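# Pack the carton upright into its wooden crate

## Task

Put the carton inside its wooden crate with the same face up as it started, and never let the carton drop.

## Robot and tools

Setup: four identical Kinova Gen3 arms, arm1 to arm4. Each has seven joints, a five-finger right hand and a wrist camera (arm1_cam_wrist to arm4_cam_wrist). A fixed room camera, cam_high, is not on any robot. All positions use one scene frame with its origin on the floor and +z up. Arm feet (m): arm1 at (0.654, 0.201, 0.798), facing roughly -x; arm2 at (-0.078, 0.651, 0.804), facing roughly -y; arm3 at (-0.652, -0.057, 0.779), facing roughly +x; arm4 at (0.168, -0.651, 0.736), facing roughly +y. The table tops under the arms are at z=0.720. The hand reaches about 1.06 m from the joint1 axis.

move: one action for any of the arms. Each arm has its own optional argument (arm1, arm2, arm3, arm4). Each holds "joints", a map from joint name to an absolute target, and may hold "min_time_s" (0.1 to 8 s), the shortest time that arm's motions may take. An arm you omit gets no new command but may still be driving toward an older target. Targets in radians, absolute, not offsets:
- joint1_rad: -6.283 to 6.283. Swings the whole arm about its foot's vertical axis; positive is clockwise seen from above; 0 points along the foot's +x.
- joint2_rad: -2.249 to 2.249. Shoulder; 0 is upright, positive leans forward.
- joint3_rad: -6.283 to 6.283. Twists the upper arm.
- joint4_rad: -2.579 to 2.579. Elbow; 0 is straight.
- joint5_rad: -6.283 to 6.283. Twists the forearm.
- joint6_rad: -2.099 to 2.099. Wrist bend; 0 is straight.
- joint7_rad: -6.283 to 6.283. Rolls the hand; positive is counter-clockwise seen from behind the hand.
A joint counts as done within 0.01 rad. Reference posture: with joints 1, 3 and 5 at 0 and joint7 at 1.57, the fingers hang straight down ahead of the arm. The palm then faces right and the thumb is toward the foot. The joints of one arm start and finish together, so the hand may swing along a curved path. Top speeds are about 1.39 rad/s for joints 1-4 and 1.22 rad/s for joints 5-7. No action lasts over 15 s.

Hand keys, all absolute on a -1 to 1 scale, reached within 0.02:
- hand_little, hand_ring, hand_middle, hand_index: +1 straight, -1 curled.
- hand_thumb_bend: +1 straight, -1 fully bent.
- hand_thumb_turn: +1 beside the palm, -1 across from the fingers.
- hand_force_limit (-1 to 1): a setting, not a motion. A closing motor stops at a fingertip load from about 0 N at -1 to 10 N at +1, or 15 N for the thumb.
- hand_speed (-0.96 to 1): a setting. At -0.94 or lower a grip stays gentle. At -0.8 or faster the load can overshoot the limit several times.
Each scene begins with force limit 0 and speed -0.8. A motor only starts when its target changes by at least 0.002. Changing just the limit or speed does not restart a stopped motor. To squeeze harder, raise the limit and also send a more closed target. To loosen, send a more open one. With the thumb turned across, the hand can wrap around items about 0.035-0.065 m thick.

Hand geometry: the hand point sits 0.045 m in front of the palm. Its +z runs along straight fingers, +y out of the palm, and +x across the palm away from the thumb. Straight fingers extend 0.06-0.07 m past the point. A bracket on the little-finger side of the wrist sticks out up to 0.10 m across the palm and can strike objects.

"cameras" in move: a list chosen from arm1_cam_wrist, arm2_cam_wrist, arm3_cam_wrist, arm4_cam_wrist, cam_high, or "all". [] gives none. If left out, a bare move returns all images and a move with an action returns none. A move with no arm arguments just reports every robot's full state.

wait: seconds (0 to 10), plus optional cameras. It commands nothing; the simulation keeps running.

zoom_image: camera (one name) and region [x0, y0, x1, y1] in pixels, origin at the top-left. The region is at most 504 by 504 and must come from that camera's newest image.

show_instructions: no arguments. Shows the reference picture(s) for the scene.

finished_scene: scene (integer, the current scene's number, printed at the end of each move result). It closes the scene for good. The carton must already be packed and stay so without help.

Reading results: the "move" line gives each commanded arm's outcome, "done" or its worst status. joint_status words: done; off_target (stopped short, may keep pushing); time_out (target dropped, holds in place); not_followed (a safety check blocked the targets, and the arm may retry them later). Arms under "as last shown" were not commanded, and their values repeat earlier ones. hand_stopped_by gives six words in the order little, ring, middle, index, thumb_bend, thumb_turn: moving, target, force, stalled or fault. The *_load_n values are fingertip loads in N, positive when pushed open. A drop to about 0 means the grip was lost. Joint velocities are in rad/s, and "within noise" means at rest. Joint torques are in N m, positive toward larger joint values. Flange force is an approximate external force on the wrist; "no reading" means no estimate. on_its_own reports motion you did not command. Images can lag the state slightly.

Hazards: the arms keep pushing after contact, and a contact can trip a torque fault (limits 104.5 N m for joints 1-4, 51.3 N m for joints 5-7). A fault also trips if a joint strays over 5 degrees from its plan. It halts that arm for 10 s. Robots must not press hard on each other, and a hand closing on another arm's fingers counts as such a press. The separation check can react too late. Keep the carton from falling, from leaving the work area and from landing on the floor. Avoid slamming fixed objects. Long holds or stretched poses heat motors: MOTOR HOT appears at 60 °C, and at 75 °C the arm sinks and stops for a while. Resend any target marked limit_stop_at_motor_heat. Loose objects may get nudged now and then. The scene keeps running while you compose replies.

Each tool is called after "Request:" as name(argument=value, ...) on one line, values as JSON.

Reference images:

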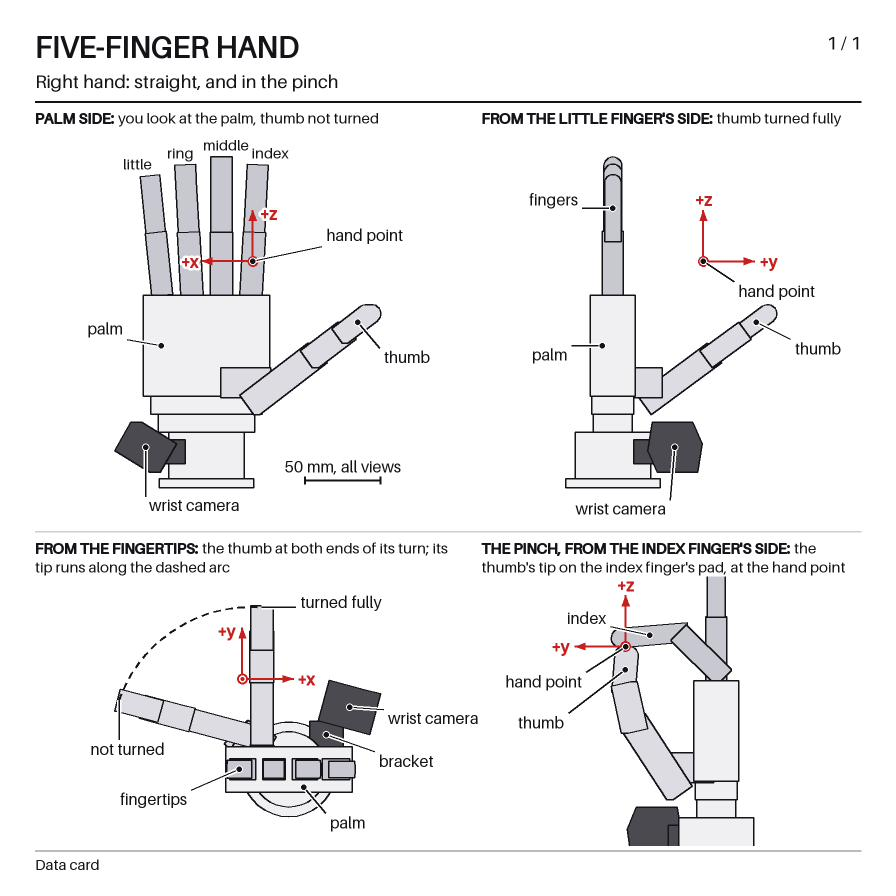

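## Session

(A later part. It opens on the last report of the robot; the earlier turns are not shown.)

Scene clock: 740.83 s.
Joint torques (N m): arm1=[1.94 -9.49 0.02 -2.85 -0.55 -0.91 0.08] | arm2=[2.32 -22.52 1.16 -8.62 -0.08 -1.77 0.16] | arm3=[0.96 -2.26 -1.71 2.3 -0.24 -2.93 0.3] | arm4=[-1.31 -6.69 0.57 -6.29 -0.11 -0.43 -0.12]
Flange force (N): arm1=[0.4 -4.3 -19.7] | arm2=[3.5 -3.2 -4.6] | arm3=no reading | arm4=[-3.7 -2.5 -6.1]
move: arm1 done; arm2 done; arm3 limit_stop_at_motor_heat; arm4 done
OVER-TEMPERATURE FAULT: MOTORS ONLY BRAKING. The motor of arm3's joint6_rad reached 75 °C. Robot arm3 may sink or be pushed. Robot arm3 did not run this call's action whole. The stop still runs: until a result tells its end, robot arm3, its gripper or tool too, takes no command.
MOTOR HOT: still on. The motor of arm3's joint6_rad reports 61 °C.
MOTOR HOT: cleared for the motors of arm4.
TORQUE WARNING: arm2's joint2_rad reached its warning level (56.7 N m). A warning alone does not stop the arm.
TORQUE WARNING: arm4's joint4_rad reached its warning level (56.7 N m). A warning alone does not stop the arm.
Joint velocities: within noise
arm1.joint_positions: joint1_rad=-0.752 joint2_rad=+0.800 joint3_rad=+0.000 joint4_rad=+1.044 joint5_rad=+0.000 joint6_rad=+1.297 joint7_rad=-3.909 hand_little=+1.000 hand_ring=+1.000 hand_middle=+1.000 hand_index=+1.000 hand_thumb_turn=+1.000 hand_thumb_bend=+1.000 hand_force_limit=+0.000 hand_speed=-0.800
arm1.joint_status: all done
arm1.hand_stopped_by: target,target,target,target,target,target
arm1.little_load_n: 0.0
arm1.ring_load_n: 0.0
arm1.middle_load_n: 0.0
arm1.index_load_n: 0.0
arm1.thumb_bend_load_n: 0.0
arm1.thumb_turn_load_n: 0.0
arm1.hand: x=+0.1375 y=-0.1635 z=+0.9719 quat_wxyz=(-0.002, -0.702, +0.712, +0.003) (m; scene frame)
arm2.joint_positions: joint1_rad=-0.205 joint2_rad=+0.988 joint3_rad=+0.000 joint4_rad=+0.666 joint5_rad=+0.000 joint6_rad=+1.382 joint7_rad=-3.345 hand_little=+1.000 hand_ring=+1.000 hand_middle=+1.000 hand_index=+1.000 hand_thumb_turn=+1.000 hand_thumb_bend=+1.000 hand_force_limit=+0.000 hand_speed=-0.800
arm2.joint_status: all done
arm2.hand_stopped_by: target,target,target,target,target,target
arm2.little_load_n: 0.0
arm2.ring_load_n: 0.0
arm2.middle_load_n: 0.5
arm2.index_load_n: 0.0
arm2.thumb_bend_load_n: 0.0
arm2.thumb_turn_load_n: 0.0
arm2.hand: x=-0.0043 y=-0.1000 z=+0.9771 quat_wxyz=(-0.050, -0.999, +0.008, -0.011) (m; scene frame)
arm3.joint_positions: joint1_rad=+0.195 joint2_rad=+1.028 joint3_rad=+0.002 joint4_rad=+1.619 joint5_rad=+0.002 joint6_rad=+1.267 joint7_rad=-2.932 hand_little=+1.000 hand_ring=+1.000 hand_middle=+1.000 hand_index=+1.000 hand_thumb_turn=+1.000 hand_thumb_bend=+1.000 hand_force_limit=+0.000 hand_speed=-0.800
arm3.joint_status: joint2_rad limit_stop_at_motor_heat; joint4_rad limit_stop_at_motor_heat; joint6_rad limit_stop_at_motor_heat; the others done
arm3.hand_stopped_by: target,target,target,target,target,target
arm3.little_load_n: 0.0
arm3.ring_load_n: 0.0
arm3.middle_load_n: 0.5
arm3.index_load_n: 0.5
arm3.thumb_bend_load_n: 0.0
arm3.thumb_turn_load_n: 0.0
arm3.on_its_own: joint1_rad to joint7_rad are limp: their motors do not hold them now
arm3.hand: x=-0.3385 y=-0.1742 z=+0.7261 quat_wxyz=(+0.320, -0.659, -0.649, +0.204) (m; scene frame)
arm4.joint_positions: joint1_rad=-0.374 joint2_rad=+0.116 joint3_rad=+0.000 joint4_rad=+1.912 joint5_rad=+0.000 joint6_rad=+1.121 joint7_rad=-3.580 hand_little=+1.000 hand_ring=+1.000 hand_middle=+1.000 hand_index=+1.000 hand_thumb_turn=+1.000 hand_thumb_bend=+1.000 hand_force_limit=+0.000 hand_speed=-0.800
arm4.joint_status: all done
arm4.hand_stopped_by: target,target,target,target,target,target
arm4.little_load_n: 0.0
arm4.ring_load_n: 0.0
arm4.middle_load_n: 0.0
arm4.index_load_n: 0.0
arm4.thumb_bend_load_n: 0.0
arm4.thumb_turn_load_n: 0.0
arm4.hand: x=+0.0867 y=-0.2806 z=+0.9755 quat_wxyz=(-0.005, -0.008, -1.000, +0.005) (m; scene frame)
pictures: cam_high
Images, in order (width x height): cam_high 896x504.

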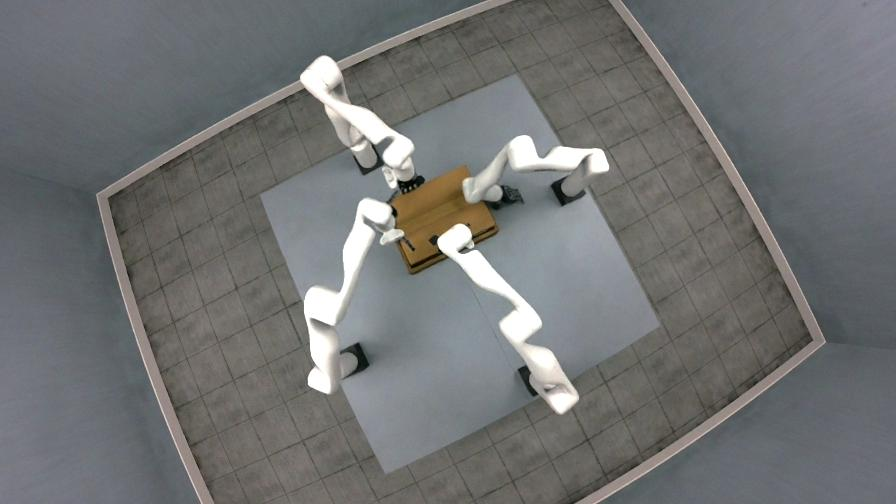

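Request:
move(cameras=["all"])

Request:
zoom_image(camera="cam_high", region=[340, 130, 540, 290])

Scene clock: 764.10 s.
Joint torques (N m): arm1=[1.93 -9.46 0 -2.82 -0.51 -0.94 0.08] | arm2=[2.35 -22.5 1.18 -8.59 -0.07 -1.79 0.2] | arm3=[0.81 -4.23 -1.75 1.39 -0.22 -2.61 0.28] | arm4=[-1.21 -6.6 0.61 -6.28 -0.07 -0.43 -0.1]
Flange force (N): arm1=[0.5 -4.2 -19.9] | arm2=[3.7 -3.0 -4.7] | arm3=[3.9 -17.5 -31.9] | arm4=[-3.5 -2.7 -6.2]
OVER-TEMPERATURE FAULT: MOTORS ONLY BRAKING. As an earlier result told, the motor of arm3's joint6_rad reached 75 °C; the stop lasted 107 seconds. Robot arm3's motors hold again: robot arm3 holds where the fault left it. A joint of robot arm3 that sank or was pushed past the end of its range is driven back toward that end. Robot arm3 accepts commands again.
MOTOR HOT: still on. The motor of arm3's joint6_rad reports 59 °C.
Joint velocities: arm1=[within noise] | arm2=[within noise] | arm3=[0.001 -0.014 0.001 -0.003 0 0.002 0] | arm4=[within noise]
arm1.joint_positions: joint1_rad=-0.752 joint2_rad=+0.800 joint3_rad=+0.000 joint4_rad=+1.044 joint5_rad=+0.000 joint6_rad=+1.297 joint7_rad=-3.909 hand_little=+1.000 hand_ring=+1.000 hand_middle=+1.000 hand_index=+1.000 hand_thumb_turn=+1.000 hand_thumb_bend=+1.000 hand_force_limit=+0.000 hand_speed=-0.800
arm1.joint_status: all done
arm1.hand_stopped_by: target,target,target,target,target,target
arm1.little_load_n: 0.0
arm1.ring_load_n: 0.0
arm1.middle_load_n: 0.0
arm1.index_load_n: 0.0
arm1.thumb_bend_load_n: 0.0
arm1.thumb_turn_load_n: 0.0
arm1.hand: x=+0.1375 y=-0.1635 z=+0.9719 quat_wxyz=(-0.002, -0.702, +0.712, +0.003) (m; scene frame)
arm2.joint_positions: joint1_rad=-0.205 joint2_rad=+0.988 joint3_rad=+0.000 joint4_rad=+0.666 joint5_rad=+0.000 joint6_rad=+1.382 joint7_rad=-3.345 hand_little=+1.000 hand_ring=+1.000 hand_middle=+1.000 hand_index=+1.000 hand_thumb_turn=+1.000 hand_thumb_bend=+1.000 hand_force_limit=+0.000 hand_speed=-0.800
arm2.joint_status: all done
arm2.hand_stopped_by: target,target,target,target,target,target
arm2.little_load_n: 0.0
arm2.ring_load_n: 0.0
arm2.middle_load_n: 0.5
arm2.index_load_n: 0.0
arm2.thumb_bend_load_n: 0.0
arm2.thumb_turn_load_n: 0.0
arm2.hand: x=-0.0043 y=-0.1000 z=+0.9771 quat_wxyz=(-0.050, -0.999, +0.008, -0.011) (m; scene frame)
arm3.joint_positions: joint1_rad=+0.195 joint2_rad=+1.027 joint3_rad=+0.002 joint4_rad=+1.618 joint5_rad=+0.002 joint6_rad=+1.267 joint7_rad=-2.932 hand_little=+1.000 hand_ring=+1.000 hand_middle=+1.000 hand_index=+1.000 hand_thumb_turn=+1.000 hand_thumb_bend=+1.000 hand_force_limit=+0.000 hand_speed=-0.800
arm3.joint_status: joint2_rad limit_stop_at_motor_heat; joint4_rad limit_stop_at_motor_heat; joint6_rad limit_stop_at_motor_heat; the others done
arm3.hand_stopped_by: target,target,target,target,target,target
arm3.little_load_n: 0.0
arm3.ring_load_n: 0.0
arm3.middle_load_n: 0.5
arm3.index_load_n: 0.5
arm3.thumb_bend_load_n: 0.0
arm3.thumb_turn_load_n: 0.0
arm3.hand: x=-0.3382 y=-0.1742 z=+0.7264 quat_wxyz=(+0.319, -0.659, -0.649, +0.203) (m; scene frame)
arm4.joint_positions: joint1_rad=-0.374 joint2_rad=+0.116 joint3_rad=+0.000 joint4_rad=+1.912 joint5_rad=+0.000 joint6_rad=+1.121 joint7_rad=-3.580 hand_little=+1.000 hand_ring=+1.000 hand_middle=+1.000 hand_index=+1.000 hand_thumb_turn=+1.000 hand_thumb_bend=+1.000 hand_force_limit=+0.000 hand_speed=-0.800
arm4.joint_status: all done
arm4.hand_stopped_by: target,target,target,target,target,target
arm4.little_load_n: 0.0
arm4.ring_load_n: 0.0
arm4.middle_load_n: 0.0
arm4.index_load_n: 0.0
arm4.thumb_bend_load_n: 0.0
arm4.thumb_turn_load_n: 0.0
arm4.hand: x=+0.0867 y=-0.2806 z=+0.9755 quat_wxyz=(-0.005, -0.008, -1.000, +0.005) (m; scene frame)
pictures: arm1_cam_wrist, arm2_cam_wrist, arm3_cam_wrist, arm4_cam_wrist, cam_high
Images, in order (width x height): arm1_cam_wrist 672x504, arm2_cam_wrist 672x504, arm3_cam_wrist 672x504, arm4_cam_wrist 672x504, cam_high 896x504.

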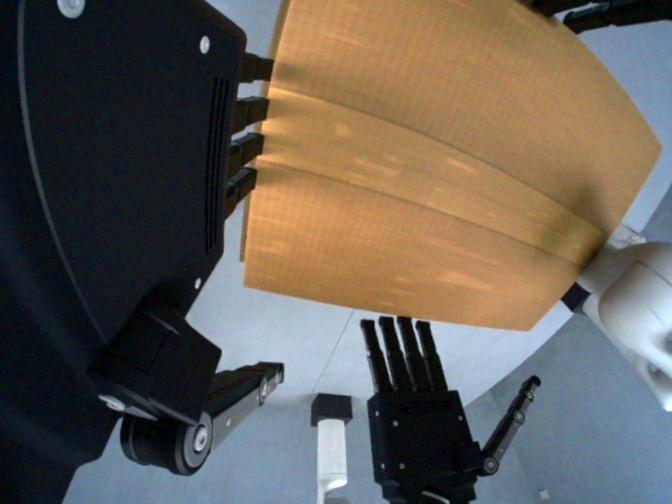

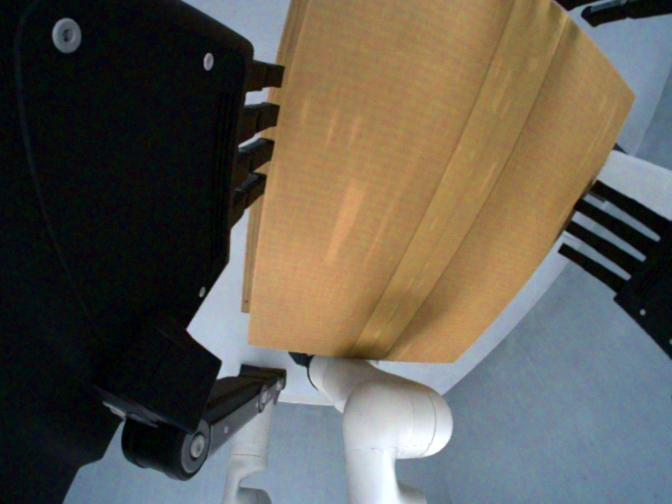

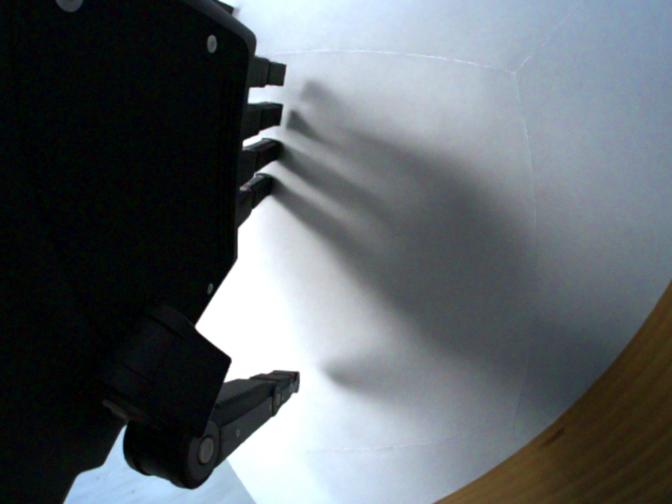

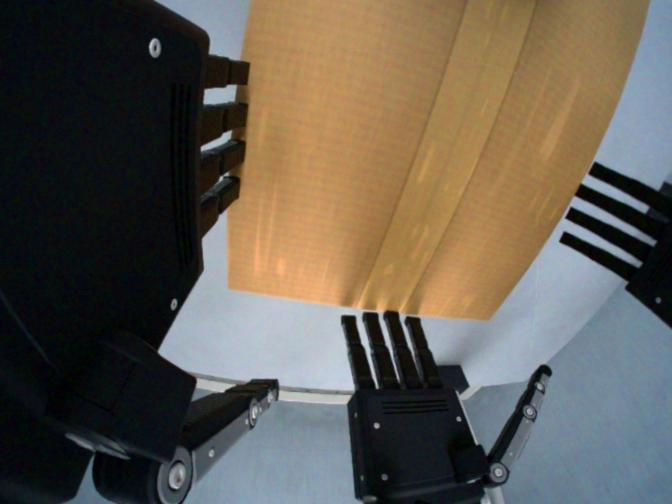

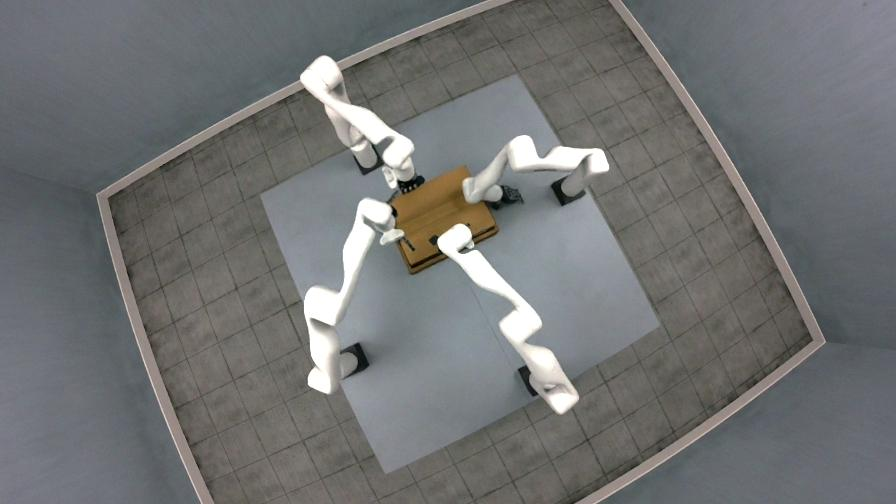

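Scaled by 2.520 from the camera's 896x504 image, which has a finer 1280x720 frame.

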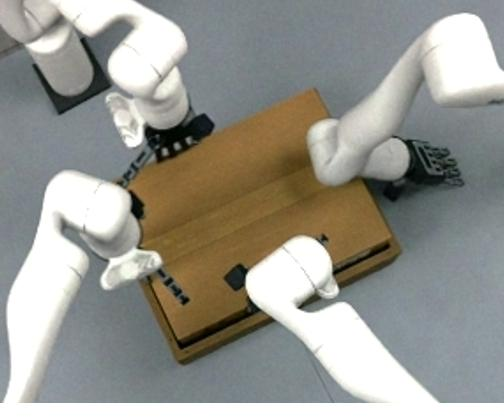

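Request:
move(arm3={"joints": {"joint2_rad": 0.9264, "joint4_rad": 1.8793, "joint6_rad": 1.1063}, "min_time_s": 2.5}, cameras=["all"])

Request:
zoom_image(camera="cam_high", region=[380, 150, 520, 290])

Scene clock: 838.27 s.
Joint torques (N m): arm1=[1.95 -9.48 -0.01 -2.87 -0.53 -0.94 0.09] | arm2=[2.32 -22.52 1.19 -8.63 -0.09 -1.8 0.17] | arm3=[-0.15 -15.72 -1.48 -0.72 0.16 1.68 0.06] | arm4=[-1.22 -6.78 0.57 -6.26 -0.04 -0.4 -0.07]
Flange force (N): arm1=[0.3 -4.4 -19.8] | arm2=[3.5 -3.2 -4.7] | arm3=[-1.1 -0.6 -1.2] | arm4=[-3.3 -2.3 -6.0]
move: arm3 done
MOTOR HOT: cleared for the motors of arm3.
Joint velocities: within noise
arm1, arm2, arm4: as last shown
arm1.index_load_n: -0.5
arm1.thumb_bend_load_n: -0.5
arm3.joint_positions: joint1_rad=+0.195 joint2_rad=+0.926 joint3_rad=+0.002 joint4_rad=+1.879 joint5_rad=+0.002 joint6_rad=+1.106 joint7_rad=-2.932 hand_little=+1.000 hand_ring=+1.000 hand_middle=+1.000 hand_index=+1.000 hand_thumb_turn=+1.000 hand_thumb_bend=+1.000 hand_force_limit=+0.000 hand_speed=-0.800
arm3.joint_status: all done
arm3.hand_stopped_by: target,target,target,target,target,target
arm3.little_load_n: 0.0
arm3.ring_load_n: 0.0
arm3.middle_load_n: 0.0
arm3.index_load_n: 0.0
arm3.thumb_bend_load_n: 0.0
arm3.thumb_turn_load_n: 0.0
arm3.hand: x=-0.4058 y=-0.1586 z=+0.7415 quat_wxyz=(+0.319, -0.659, -0.650, +0.203) (m; scene frame)
pictures: arm1_cam_wrist, arm2_cam_wrist, arm3_cam_wrist, arm4_cam_wrist, cam_high
Images, in order (width x height): arm1_cam_wrist 672x504, arm2_cam_wrist 672x504, arm3_cam_wrist 672x504, arm4_cam_wrist 672x504, cam_high 896x504.

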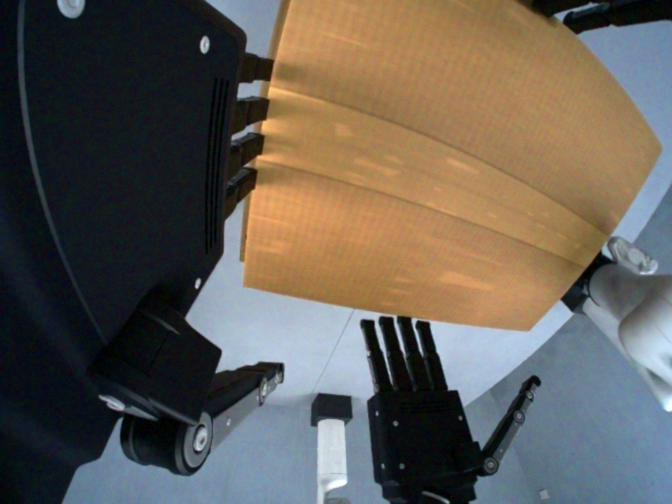

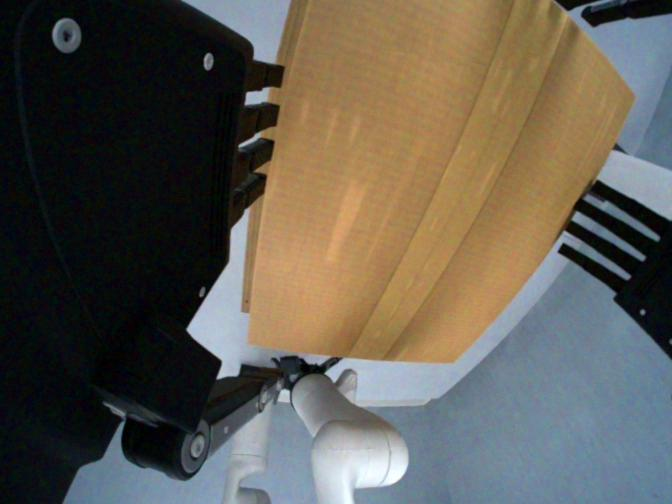

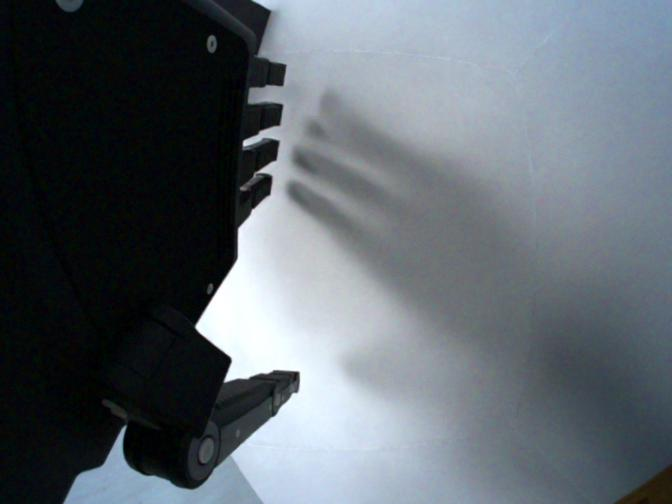

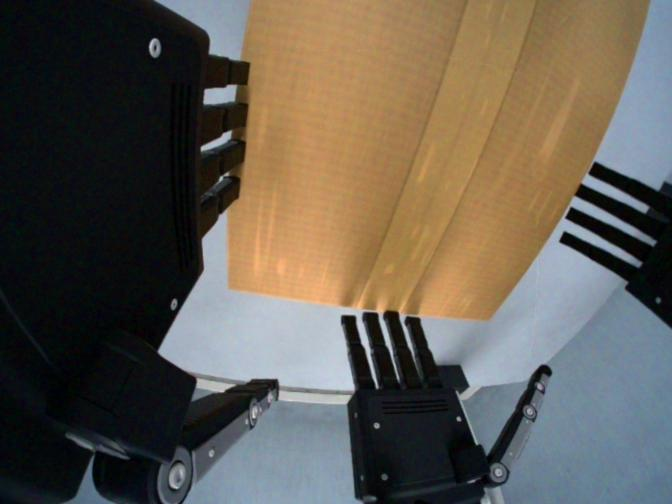

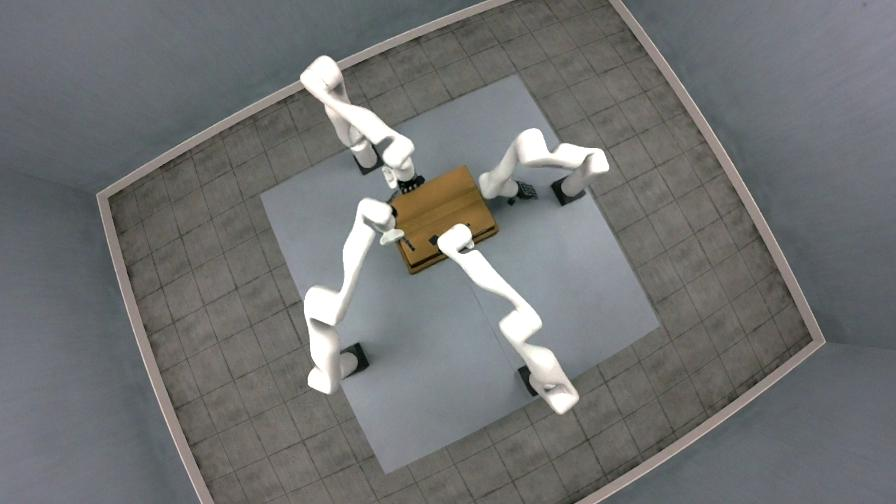

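Scaled by 3.600 from the camera's 896x504 image, which has a finer 1280x720 frame.

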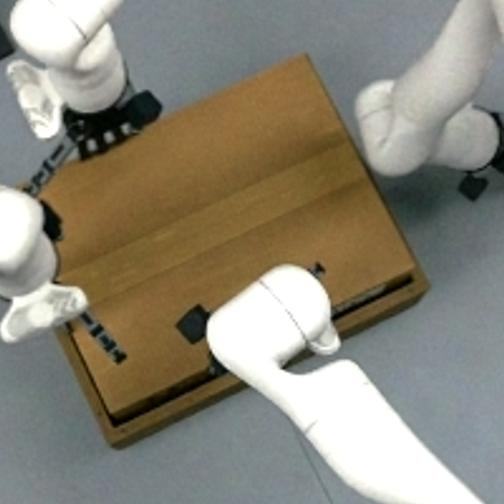

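Request:
move(arm1={"joints": {"joint1_rad": -0.79534, "joint2_rad": 0.7476, "joint4_rad": 1.1364, "joint6_rad": 1.2576, "joint7_rad": -3.95264}, "min_time_s": 2.5}, arm2={"joints": {"joint1_rad": -0.21515, "joint2_rad": 0.8927, "joint4_rad": 0.8521, "joint6_rad": 1.3968, "joint7_rad": -3.35552}, "min_time_s": 2.5}, arm3={"joints": {"joint1_rad": 0.21433, "joint2_rad": 0.30702, "joint3_rad": 0, "joint4_rad": 1.46455, "joint5_rad": 0, "joint6_rad": 1.37002, "joint7_rad": -2.91096}, "min_time_s": 3}, arm4={"joints": {"joint1_rad": -0.4257, "joint2_rad": 0.0548, "joint4_rad": 1.9771, "joint6_rad": 1.1097, "joint7_rad": -3.63117}, "min_time_s": 2.5}, cameras=["all"])

Request:
zoom_image(camera="cam_high", region=[380, 150, 520, 290])

Scene clock: 853.53 s.
Joint torques (N m): arm1=[2.55 -19.2 0.77 -6.95 -0.02 0.21 0.07] | arm2=[1.98 -22.57 0.88 -7.7 -0.34 -0.04 0.13] | arm3=[-0.14 -13.41 -1.75 -7.85 0.19 -0.13 0.12] | arm4=[-1.23 -6.62 0.57 -7.05 0 -0.29 -0.06]
Flange force (N): arm1=[2.8 -3.2 -1.5] | arm2=[3.6 0.0 -1.1] | arm3=[-0.8 -0.4 -0.9] | arm4=[-3.2 -2.4 -2.9]
move: arm1 done; arm2 done; arm3 done; arm4 done
Joint velocities: within noise
arm1.joint_positions: joint1_rad=-0.795 joint2_rad=+0.748 joint3_rad=+0.000 joint4_rad=+1.136 joint5_rad=+0.000 joint6_rad=+1.258 joint7_rad=-3.953 hand_little=+1.000 hand_ring=+1.000 hand_middle=+1.000 hand_index=+1.000 hand_thumb_turn=+1.000 hand_thumb_bend=+1.000 hand_force_limit=+0.000 hand_speed=-0.800
arm1.joint_status: all done
arm1.hand_stopped_by: target,target,target,target,target,target
arm1.little_load_n: 0.0
arm1.ring_load_n: 0.0
arm1.middle_load_n: 0.0
arm1.index_load_n: 0.0
arm1.thumb_bend_load_n: 0.0
arm1.thumb_turn_load_n: 0.0
arm1.hand: x=+0.1687 y=-0.1689 z=+0.9752 quat_wxyz=(-0.002, -0.702, +0.712, +0.003) (m; scene frame)
arm2.joint_positions: joint1_rad=-0.215 joint2_rad=+0.893 joint3_rad=+0.000 joint4_rad=+0.852 joint5_rad=+0.000 joint6_rad=+1.397 joint7_rad=-3.356 hand_little=+1.000 hand_ring=+1.000 hand_middle=+1.000 hand_index=+1.000 hand_thumb_turn=+1.000 hand_thumb_bend=+1.000 hand_force_limit=+0.000 hand_speed=-0.800
arm2.joint_status: all done
arm2.hand_stopped_by: target,target,target,target,target,target
arm2.little_load_n: 0.0
arm2.ring_load_n: 0.0
arm2.middle_load_n: 0.0
arm2.index_load_n: 0.0
arm2.thumb_bend_load_n: 0.0
arm2.thumb_turn_load_n: 0.0
arm2.hand: x=-0.0091 y=-0.0393 z=+0.9743 quat_wxyz=(+0.002, -1.000, +0.008, -0.001) (m; scene frame)
arm3.joint_positions: joint1_rad=+0.214 joint2_rad=+0.307 joint3_rad=+0.000 joint4_rad=+1.465 joint5_rad=+0.000 joint6_rad=+1.370 joint7_rad=-2.911 hand_little=+1.000 hand_ring=+1.000 hand_middle=+1.000 hand_index=+1.000 hand_thumb_turn=+1.000 hand_thumb_bend=+1.000 hand_force_limit=+0.000 hand_speed=-0.800
arm3.joint_status: all done
arm3.hand_stopped_by: target,target,target,target,target,target
arm3.little_load_n: 0.0
arm3.ring_load_n: 0.0
arm3.middle_load_n: 0.0
arm3.index_load_n: 0.0
arm3.thumb_bend_load_n: 0.0
arm3.thumb_turn_load_n: 0.0
arm3.hand: x=-0.1745 y=-0.2203 z=+1.0771 quat_wxyz=(+0.003, -0.713, -0.702, +0.000) (m; scene frame)
arm4.joint_positions: joint1_rad=-0.426 joint2_rad=+0.055 joint3_rad=+0.000 joint4_rad=+1.977 joint5_rad=+0.000 joint6_rad=+1.110 joint7_rad=-3.631 hand_little=+1.000 hand_ring=+1.000 hand_middle=+1.000 hand_index=+1.000 hand_thumb_turn=+1.000 hand_thumb_bend=+1.000 hand_force_limit=+0.000 hand_speed=-0.800
arm4.joint_status: all done
arm4.hand_stopped_by: target,target,target,target,target,target
arm4.little_load_n: 0.0
arm4.ring_load_n: 0.0
arm4.middle_load_n: 0.0
arm4.index_load_n: 0.0
arm4.thumb_bend_load_n: 0.0
arm4.thumb_turn_load_n: 0.0
arm4.hand: x=+0.0818 y=-0.3079 z=+0.9769 quat_wxyz=(-0.003, -0.008, -1.000, +0.002) (m; scene frame)
pictures: arm1_cam_wrist, arm2_cam_wrist, arm3_cam_wrist, arm4_cam_wrist, cam_high
Images, in order (width x height): arm1_cam_wrist 672x504, arm2_cam_wrist 672x504, arm3_cam_wrist 672x504, arm4_cam_wrist 672x504, cam_high 896x504.

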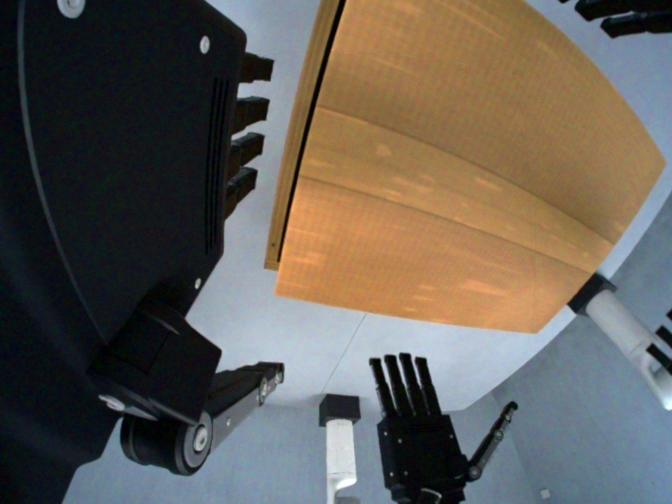

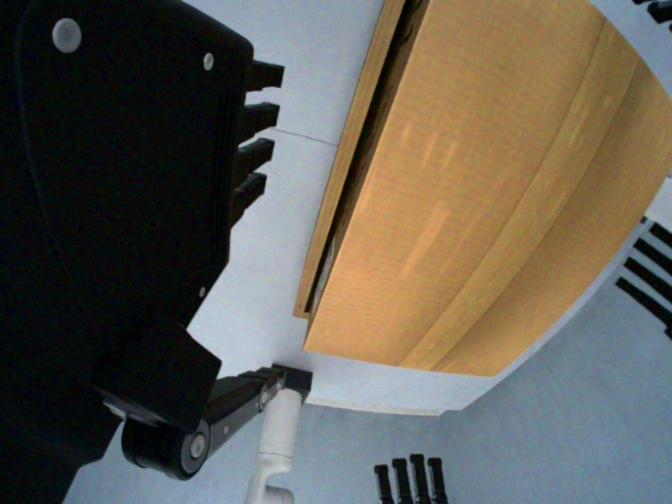

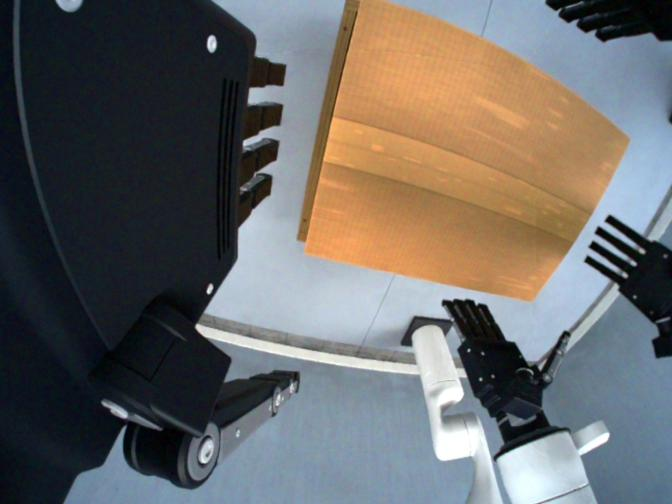

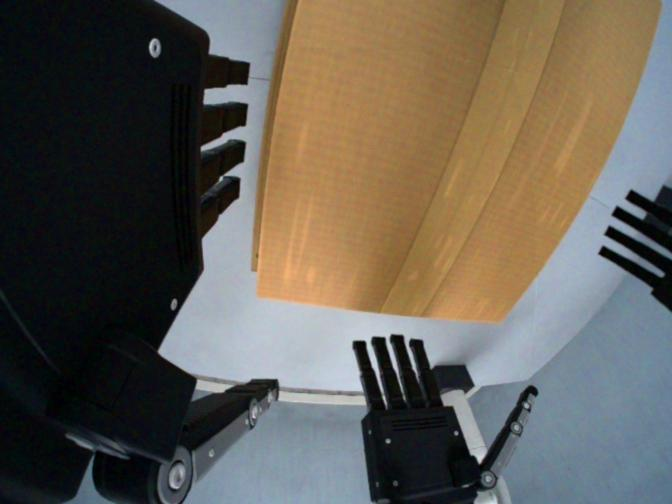

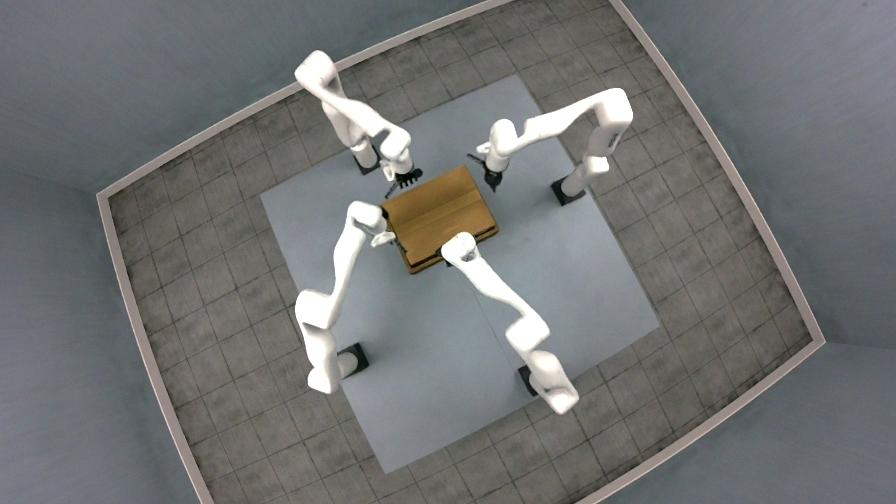

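Scaled by 3.600 from the camera's 896x504 image, which has a finer 1280x720 frame.

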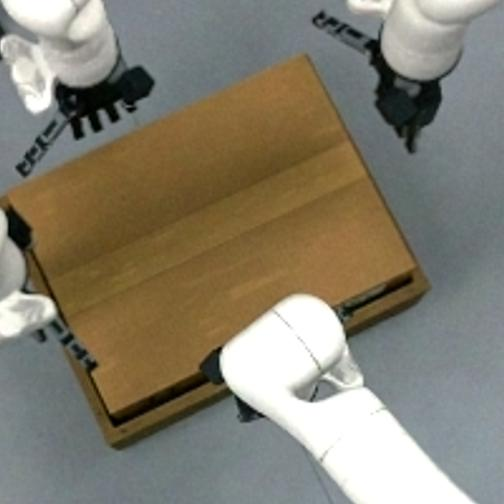

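Request:
move(arm1={"joints": {"joint2_rad": 0.33222, "joint4_rad": 0.91779, "joint6_rad": 1.89158}, "min_time_s": 3}, arm2={"joints": {"joint2_rad": 0.51186, "joint4_rad": 0.57978, "joint6_rad": 2.04995}, "min_time_s": 3}, arm3={"joints": {"joint2_rad": -0.04298, "joint4_rad": 1.46455, "joint6_rad": 1.72002}, "min_time_s": 3}, arm4={"joints": {"joint2_rad": -0.38571, "joint4_rad": 1.72252, "joint6_rad": 1.80478}, "min_time_s": 3}, cameras=["all"])

Request:
zoom_image(camera="cam_high", region=[380, 150, 520, 290])

Scene clock: 875.03 s.
Joint torques (N m): arm1=[2.51 -12.63 0.61 -6.93 -0.04 0.19 0.07] | arm2=[2.02 -16.3 0.76 -7.03 -0.36 -0.07 0.14] | arm3=[-0.07 -6.89 -1.85 -7.99 0.18 -0.1 0.09] | arm4=[-1.3 0.88 0.34 -7.79 -0.06 -0.34 -0.07]
Flange force (N): arm1=[3.3 -4.3 -1.4] | arm2=[4.6 -1.0 -1.1] | arm3=[-2.6 -1.3 -0.3] | arm4=[-1.1 -4.5 0.1]
move: arm1 done; arm2 done; arm3 done; arm4 done
Joint velocities: within noise
arm1.joint_positions: joint1_rad=-0.795 joint2_rad=+0.332 joint3_rad=+0.000 joint4_rad=+0.918 joint5_rad=+0.000 joint6_rad=+1.892 joint7_rad=-3.953 hand_little=+1.000 hand_ring=+1.000 hand_middle=+1.000 hand_index=+1.000 hand_thumb_turn=+1.000 hand_thumb_bend=+1.000 hand_force_limit=+0.000 hand_speed=-0.800
arm1.joint_status: all done
arm1.hand_stopped_by: target,target,target,target,target,target
arm1.little_load_n: 0.0
arm1.ring_load_n: 0.0
arm1.middle_load_n: 0.0
arm1.index_load_n: 0.0
arm1.thumb_bend_load_n: 0.0
arm1.thumb_turn_load_n: 0.0
arm1.hand: x=+0.2751 y=-0.0622 z=+1.2598 quat_wxyz=(-0.002, -0.702, +0.712, +0.002) (m; scene frame)
arm2.joint_positions: joint1_rad=-0.215 joint2_rad=+0.512 joint3_rad=+0.000 joint4_rad=+0.580 joint5_rad=+0.000 joint6_rad=+2.050 joint7_rad=-3.356 hand_little=+1.000 hand_ring=+1.000 hand_middle=+1.000 hand_index=+1.000 hand_thumb_turn=+1.000 hand_thumb_bend=+1.000 hand_force_limit=+0.000 hand_speed=-0.800
arm2.joint_status: all done
arm2.hand_stopped_by: target,target,target,target,target,target
arm2.little_load_n: 0.0
arm2.ring_load_n: 0.0
arm2.middle_load_n: 0.0
arm2.index_load_n: 0.0
arm2.thumb_bend_load_n: 0.0
arm2.thumb_turn_load_n: 0.0
arm2.hand: x=-0.0398 y=+0.1089 z=+1.2770 quat_wxyz=(+0.002, -1.000, +0.008, -0.001) (m; scene frame)
arm3.joint_positions: joint1_rad=+0.214 joint2_rad=-0.043 joint3_rad=+0.000 joint4_rad=+1.465 joint5_rad=+0.000 joint6_rad=+1.720 joint7_rad=-2.911 hand_little=+1.000 hand_ring=+1.000 hand_middle=+1.000 hand_index=+1.000 hand_thumb_turn=+1.000 hand_thumb_bend=+1.000 hand_force_limit=+0.000 hand_speed=-0.800
arm3.joint_status: all done
arm3.hand_stopped_by: target,target,target,target,target,target
arm3.little_load_n: 0.0
arm3.ring_load_n: 0.0
arm3.middle_load_n: 0.0
arm3.index_load_n: 0.0
arm3.thumb_bend_load_n: 0.0
arm3.thumb_turn_load_n: 0.0
arm3.hand: x=-0.3120 y=-0.1862 z=+1.2066 quat_wxyz=(+0.003, -0.713, -0.702, +0.000) (m; scene frame)
arm4.joint_positions: joint1_rad=-0.426 joint2_rad=-0.386 joint3_rad=+0.000 joint4_rad=+1.722 joint5_rad=+0.000 joint6_rad=+1.805 joint7_rad=-3.631 hand_little=+1.000 hand_ring=+1.000 hand_middle=+1.000 hand_index=+1.000 hand_thumb_turn=+1.000 hand_thumb_bend=+1.000 hand_force_limit=+0.000 hand_speed=-0.800
arm4.joint_status: all done
arm4.hand_stopped_by: target,target,target,target,target,target
arm4.little_load_n: 0.0
arm4.ring_load_n: 0.0
arm4.middle_load_n: 0.0
arm4.index_load_n: 0.0
arm4.thumb_bend_load_n: 0.0
arm4.thumb_turn_load_n: 0.0
arm4.hand: x=+0.1522 y=-0.4472 z=+1.1603 quat_wxyz=(-0.003, -0.008, -1.000, +0.001) (m; scene frame)
pictures: arm1_cam_wrist, arm2_cam_wrist, arm3_cam_wrist, arm4_cam_wrist, cam_high
Images, in order (width x height): arm1_cam_wrist 672x504, arm2_cam_wrist 672x504, arm3_cam_wrist 672x504, arm4_cam_wrist 672x504, cam_high 896x504.

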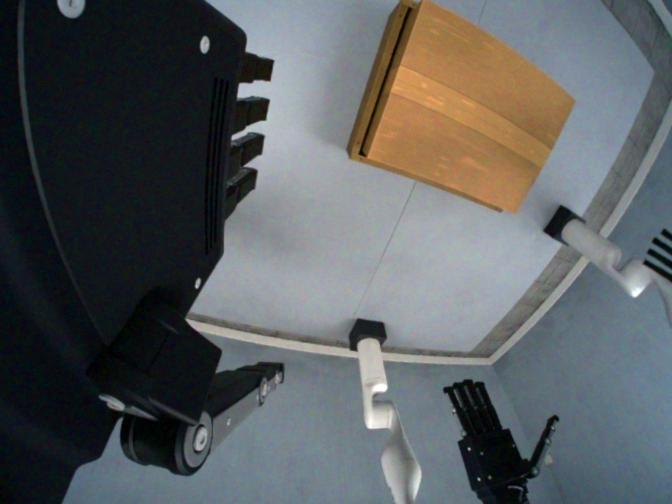

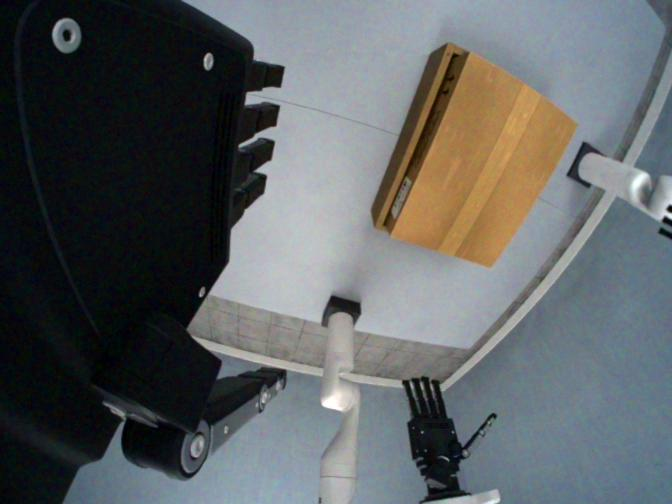

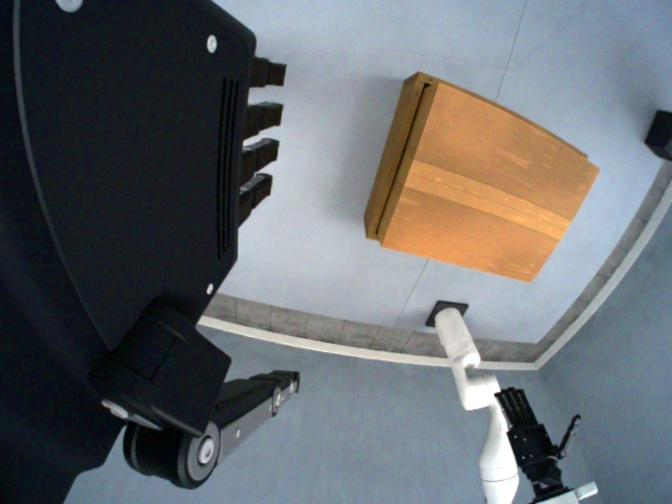

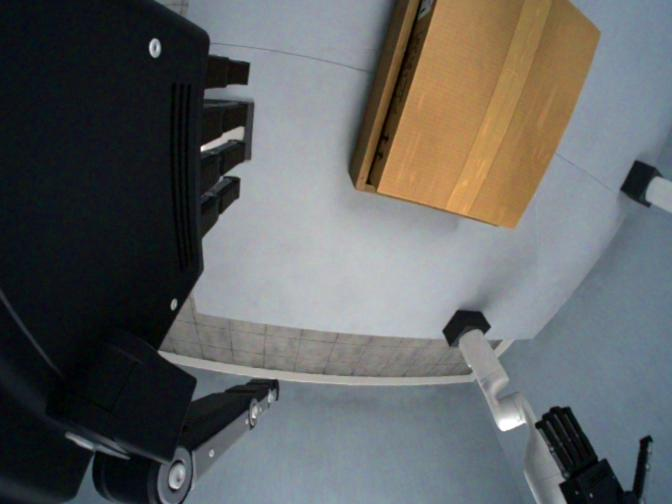

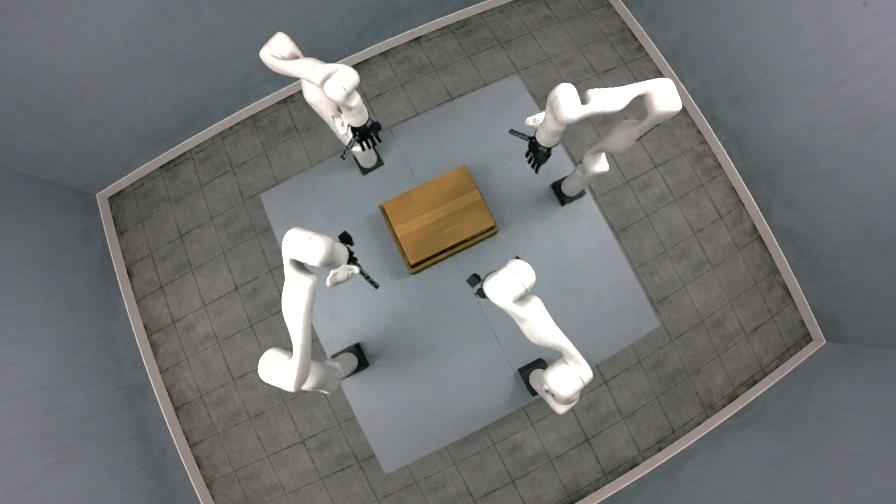

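Scaled by 3.600 from the camera's 896x504 image, which has a finer 1280x720 frame.

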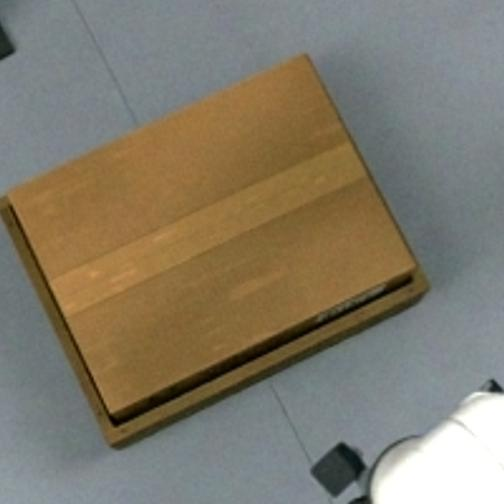

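Request:
zoom_image(camera="arm2_cam_wrist", region=[350, 20, 600, 290])

Request:
zoom_image(camera="arm1_cam_wrist", region=[330, 0, 590, 230])

Request:
zoom_image(camera="arm3_cam_wrist", region=[350, 50, 620, 300])

Request:
zoom_image(camera="arm4_cam_wrist", region=[330, 0, 620, 240])

Scaled by 1.867 from the camera's 672x504 image, which has a finer 960x720 frame.

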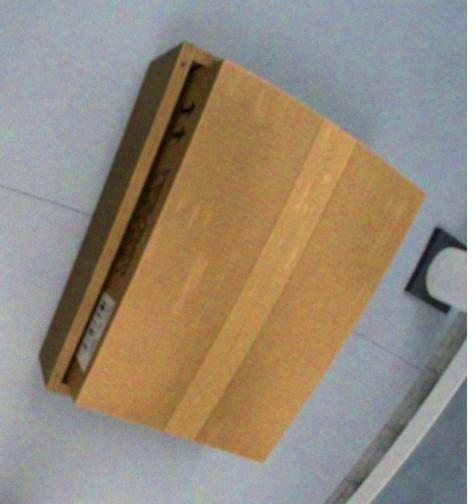

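Scaled by 1.938 from the camera's 672x504 image, which has a finer 960x720 frame.

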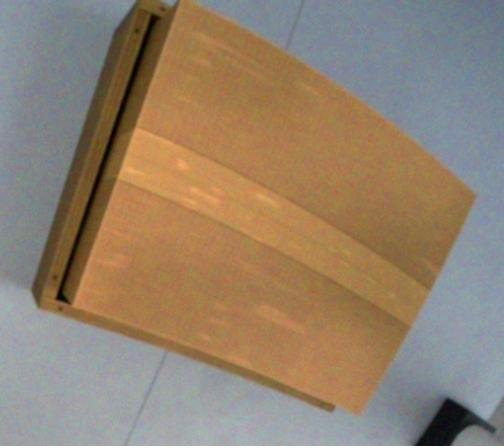

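Scaled by 1.867 from the camera's 672x504 image, which has a finer 960x720 frame.

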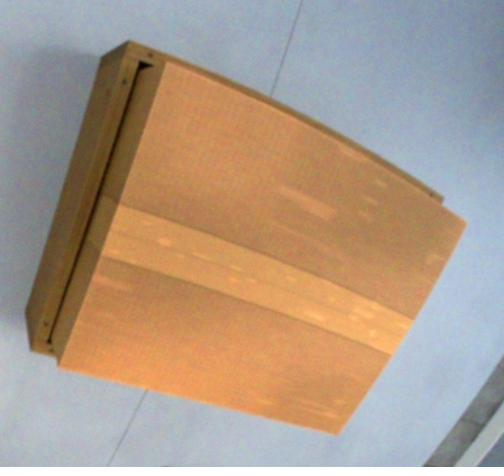

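Scaled by 1.738 from the camera's 672x504 image, which has a finer 960x720 frame.

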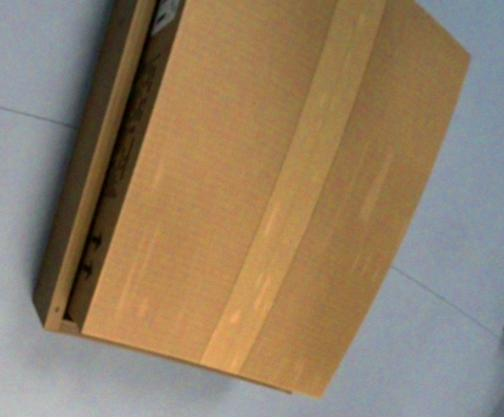

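Request:
move(arm1={"joints": {"joint1_rad": -0.6203, "joint2_rad": 0.7557, "joint4_rad": 0.9421, "joint6_rad": 1.4438, "joint7_rad": -3.7776}, "min_time_s": 2.5}, arm3={"joints": {"joint1_rad": 0.0386, "joint2_rad": 0.504, "joint4_rad": 1.3152, "joint6_rad": 1.3224, "joint7_rad": -3.0867}, "min_time_s": 2.5}, cameras=[])

Request:
move(arm1={"joints": {"joint2_rad": 0.7735, "joint4_rad": 1.0211, "joint6_rad": 1.347}, "min_time_s": 2.5}, arm3={"joints": {"joint2_rad": 0.5287, "joint4_rad": 1.3895, "joint6_rad": 1.2234}, "min_time_s": 2.5}, cameras=["arm1_cam_wrist", "arm3_cam_wrist"])

Scene clock: 952.60 s.
Joint torques (N m): arm1=[2.57 -19.66 0.79 -7.26 0 0.18 0.06] | arm2=[2.04 -16.29 0.76 -7.01 -0.38 -0.04 0.13] | arm3=[-0.19 -16.7 -1.69 -7.8 0.2 -0.11 0.11] | arm4=[-1.3 0.88 0.37 -7.71 0 -0.32 -0.11]
Flange force (N): arm1=[3.4 -2.5 -1.5] | arm2=[4.6 -1.0 -1.0] | arm3=[-0.3 -0.4 -0.7] | arm4=[-1.0 -4.4 -0.1]
move: arm1 done; arm3 done
Joint velocities: within noise
arm1.joint_positions: joint1_rad=-0.620 joint2_rad=+0.756 joint3_rad=+0.000 joint4_rad=+0.942 joint5_rad=+0.000 joint6_rad=+1.444 joint7_rad=-3.778 hand_little=+1.000 hand_ring=+1.000 hand_middle=+1.000 hand_index=+1.000 hand_thumb_turn=+1.000 hand_thumb_bend=+1.000 hand_force_limit=+0.000 hand_speed=-0.800
arm1.joint_status: all done
arm1.hand_stopped_by: target,target,target,target,target,target
arm1.little_load_n: 0.0
arm1.ring_load_n: 0.0
arm1.middle_load_n: 0.0
arm1.index_load_n: 0.0
arm1.thumb_bend_load_n: 0.0
arm1.thumb_turn_load_n: -0.5
arm1.hand: x=+0.0933 y=-0.0974 z=+1.0305 quat_wxyz=(-0.002, -0.702, +0.712, +0.002) (m; scene frame)
arm2, arm4: as last shown
arm3.joint_positions: joint1_rad=+0.039 joint2_rad=+0.504 joint3_rad=+0.000 joint4_rad=+1.315 joint5_rad=+0.000 joint6_rad=+1.322 joint7_rad=-3.087 hand_little=+1.000 hand_ring=+1.000 hand_middle=+1.000 hand_index=+1.000 hand_thumb_turn=+1.000 hand_thumb_bend=+1.000 hand_force_limit=+0.000 hand_speed=-0.800
arm3.joint_status: all done
arm3.hand_stopped_by: target,target,target,target,target,target
arm3.little_load_n: 0.0
arm3.ring_load_n: 0.0
arm3.middle_load_n: 0.0
arm3.index_load_n: 0.0
arm3.thumb_bend_load_n: 0.0
arm3.thumb_turn_load_n: 0.0
arm3.hand: x=-0.0858 y=-0.1505 z=+1.0298 quat_wxyz=(+0.003, -0.713, -0.702, +0.000) (m; scene frame)
arm4.thumb_bend_load_n: -0.5
pictures: none
No camera images: "cameras" was empty.

Scene clock: 955.40 s.
Joint torques (N m): arm1=[2.53 -19.77 0.77 -7.15 -0.02 0.17 0.04] | arm2=[2.04 -16.27 0.79 -7.03 -0.36 -0.06 0.13] | arm3=[-0.14 -16.9 -1.67 -7.56 0.18 -0.1 0.09] | arm4=[-1.28 0.93 0.41 -7.76 -0.02 -0.34 -0.08]
Flange force (N): arm1=[3.3 -2.5 -1.5] | arm2=[4.6 -1.1 -1.0] | arm3=[-0.1 -0.2 -0.7] | arm4=[-0.9 -4.7 0.1]
move: arm1 done; arm3 done
Joint velocities: within noise
arm1.joint_positions: joint1_rad=-0.620 joint2_rad=+0.773 joint3_rad=+0.000 joint4_rad=+1.021 joint5_rad=+0.000 joint6_rad=+1.347 joint7_rad=-3.778 hand_little=+1.000 hand_ring=+1.000 hand_middle=+1.000 hand_index=+1.000 hand_thumb_turn=+1.000 hand_thumb_bend=+1.000 hand_force_limit=+0.000 hand_speed=-0.800
arm1.joint_status: all done
arm1.hand_stopped_by: target,target,target,target,target,target
arm1.little_load_n: 0.0
arm1.ring_load_n: 0.0
arm1.middle_load_n: 0.5
arm1.index_load_n: 0.0
arm1.thumb_bend_load_n: 0.0
arm1.thumb_turn_load_n: 0.0
arm1.hand: x=+0.0930 y=-0.0974 z=+0.9954 quat_wxyz=(-0.002, -0.702, +0.712, +0.003) (m; scene frame)
arm2, arm4: as last shown
arm3.joint_positions: joint1_rad=+0.039 joint2_rad=+0.529 joint3_rad=+0.000 joint4_rad=+1.390 joint5_rad=+0.000 joint6_rad=+1.223 joint7_rad=-3.087 hand_little=+1.000 hand_ring=+1.000 hand_middle=+1.000 hand_index=+1.000 hand_thumb_turn=+1.000 hand_thumb_bend=+1.000 hand_force_limit=+0.000 hand_speed=-0.800
arm3.joint_status: all done
arm3.hand_stopped_by: target,target,target,target,target,target
arm3.little_load_n: 0.0
arm3.ring_load_n: 0.0
arm3.middle_load_n: 0.0
arm3.index_load_n: 0.0
arm3.thumb_bend_load_n: 0.0
arm3.thumb_turn_load_n: 0.0
arm3.hand: x=-0.0861 y=-0.1503 z=+0.9949 quat_wxyz=(+0.003, -0.713, -0.702, +0.000) (m; scene frame)
arm4.thumb_bend_load_n: 0.0
pictures: arm1_cam_wrist, arm3_cam_wrist
Images, in order (width x height): arm1_cam_wrist 672x504, arm3_cam_wrist 672x504.

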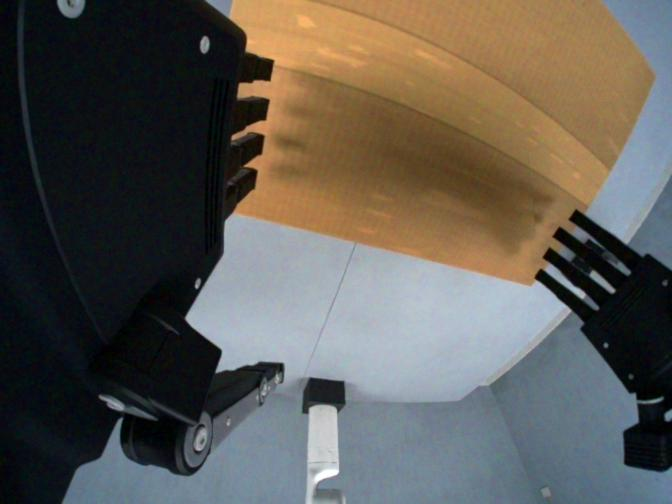

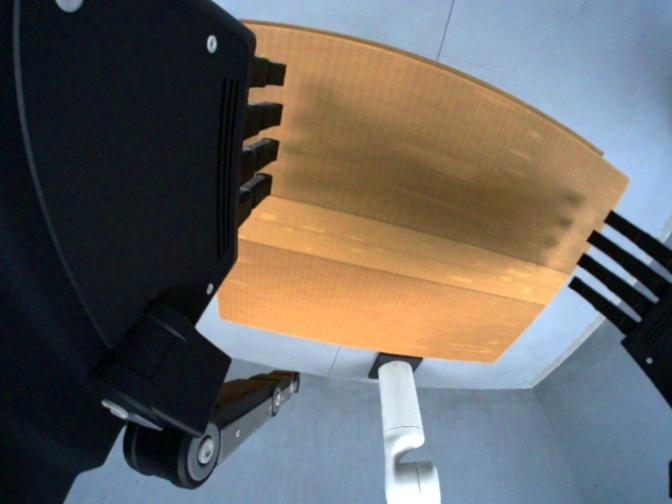

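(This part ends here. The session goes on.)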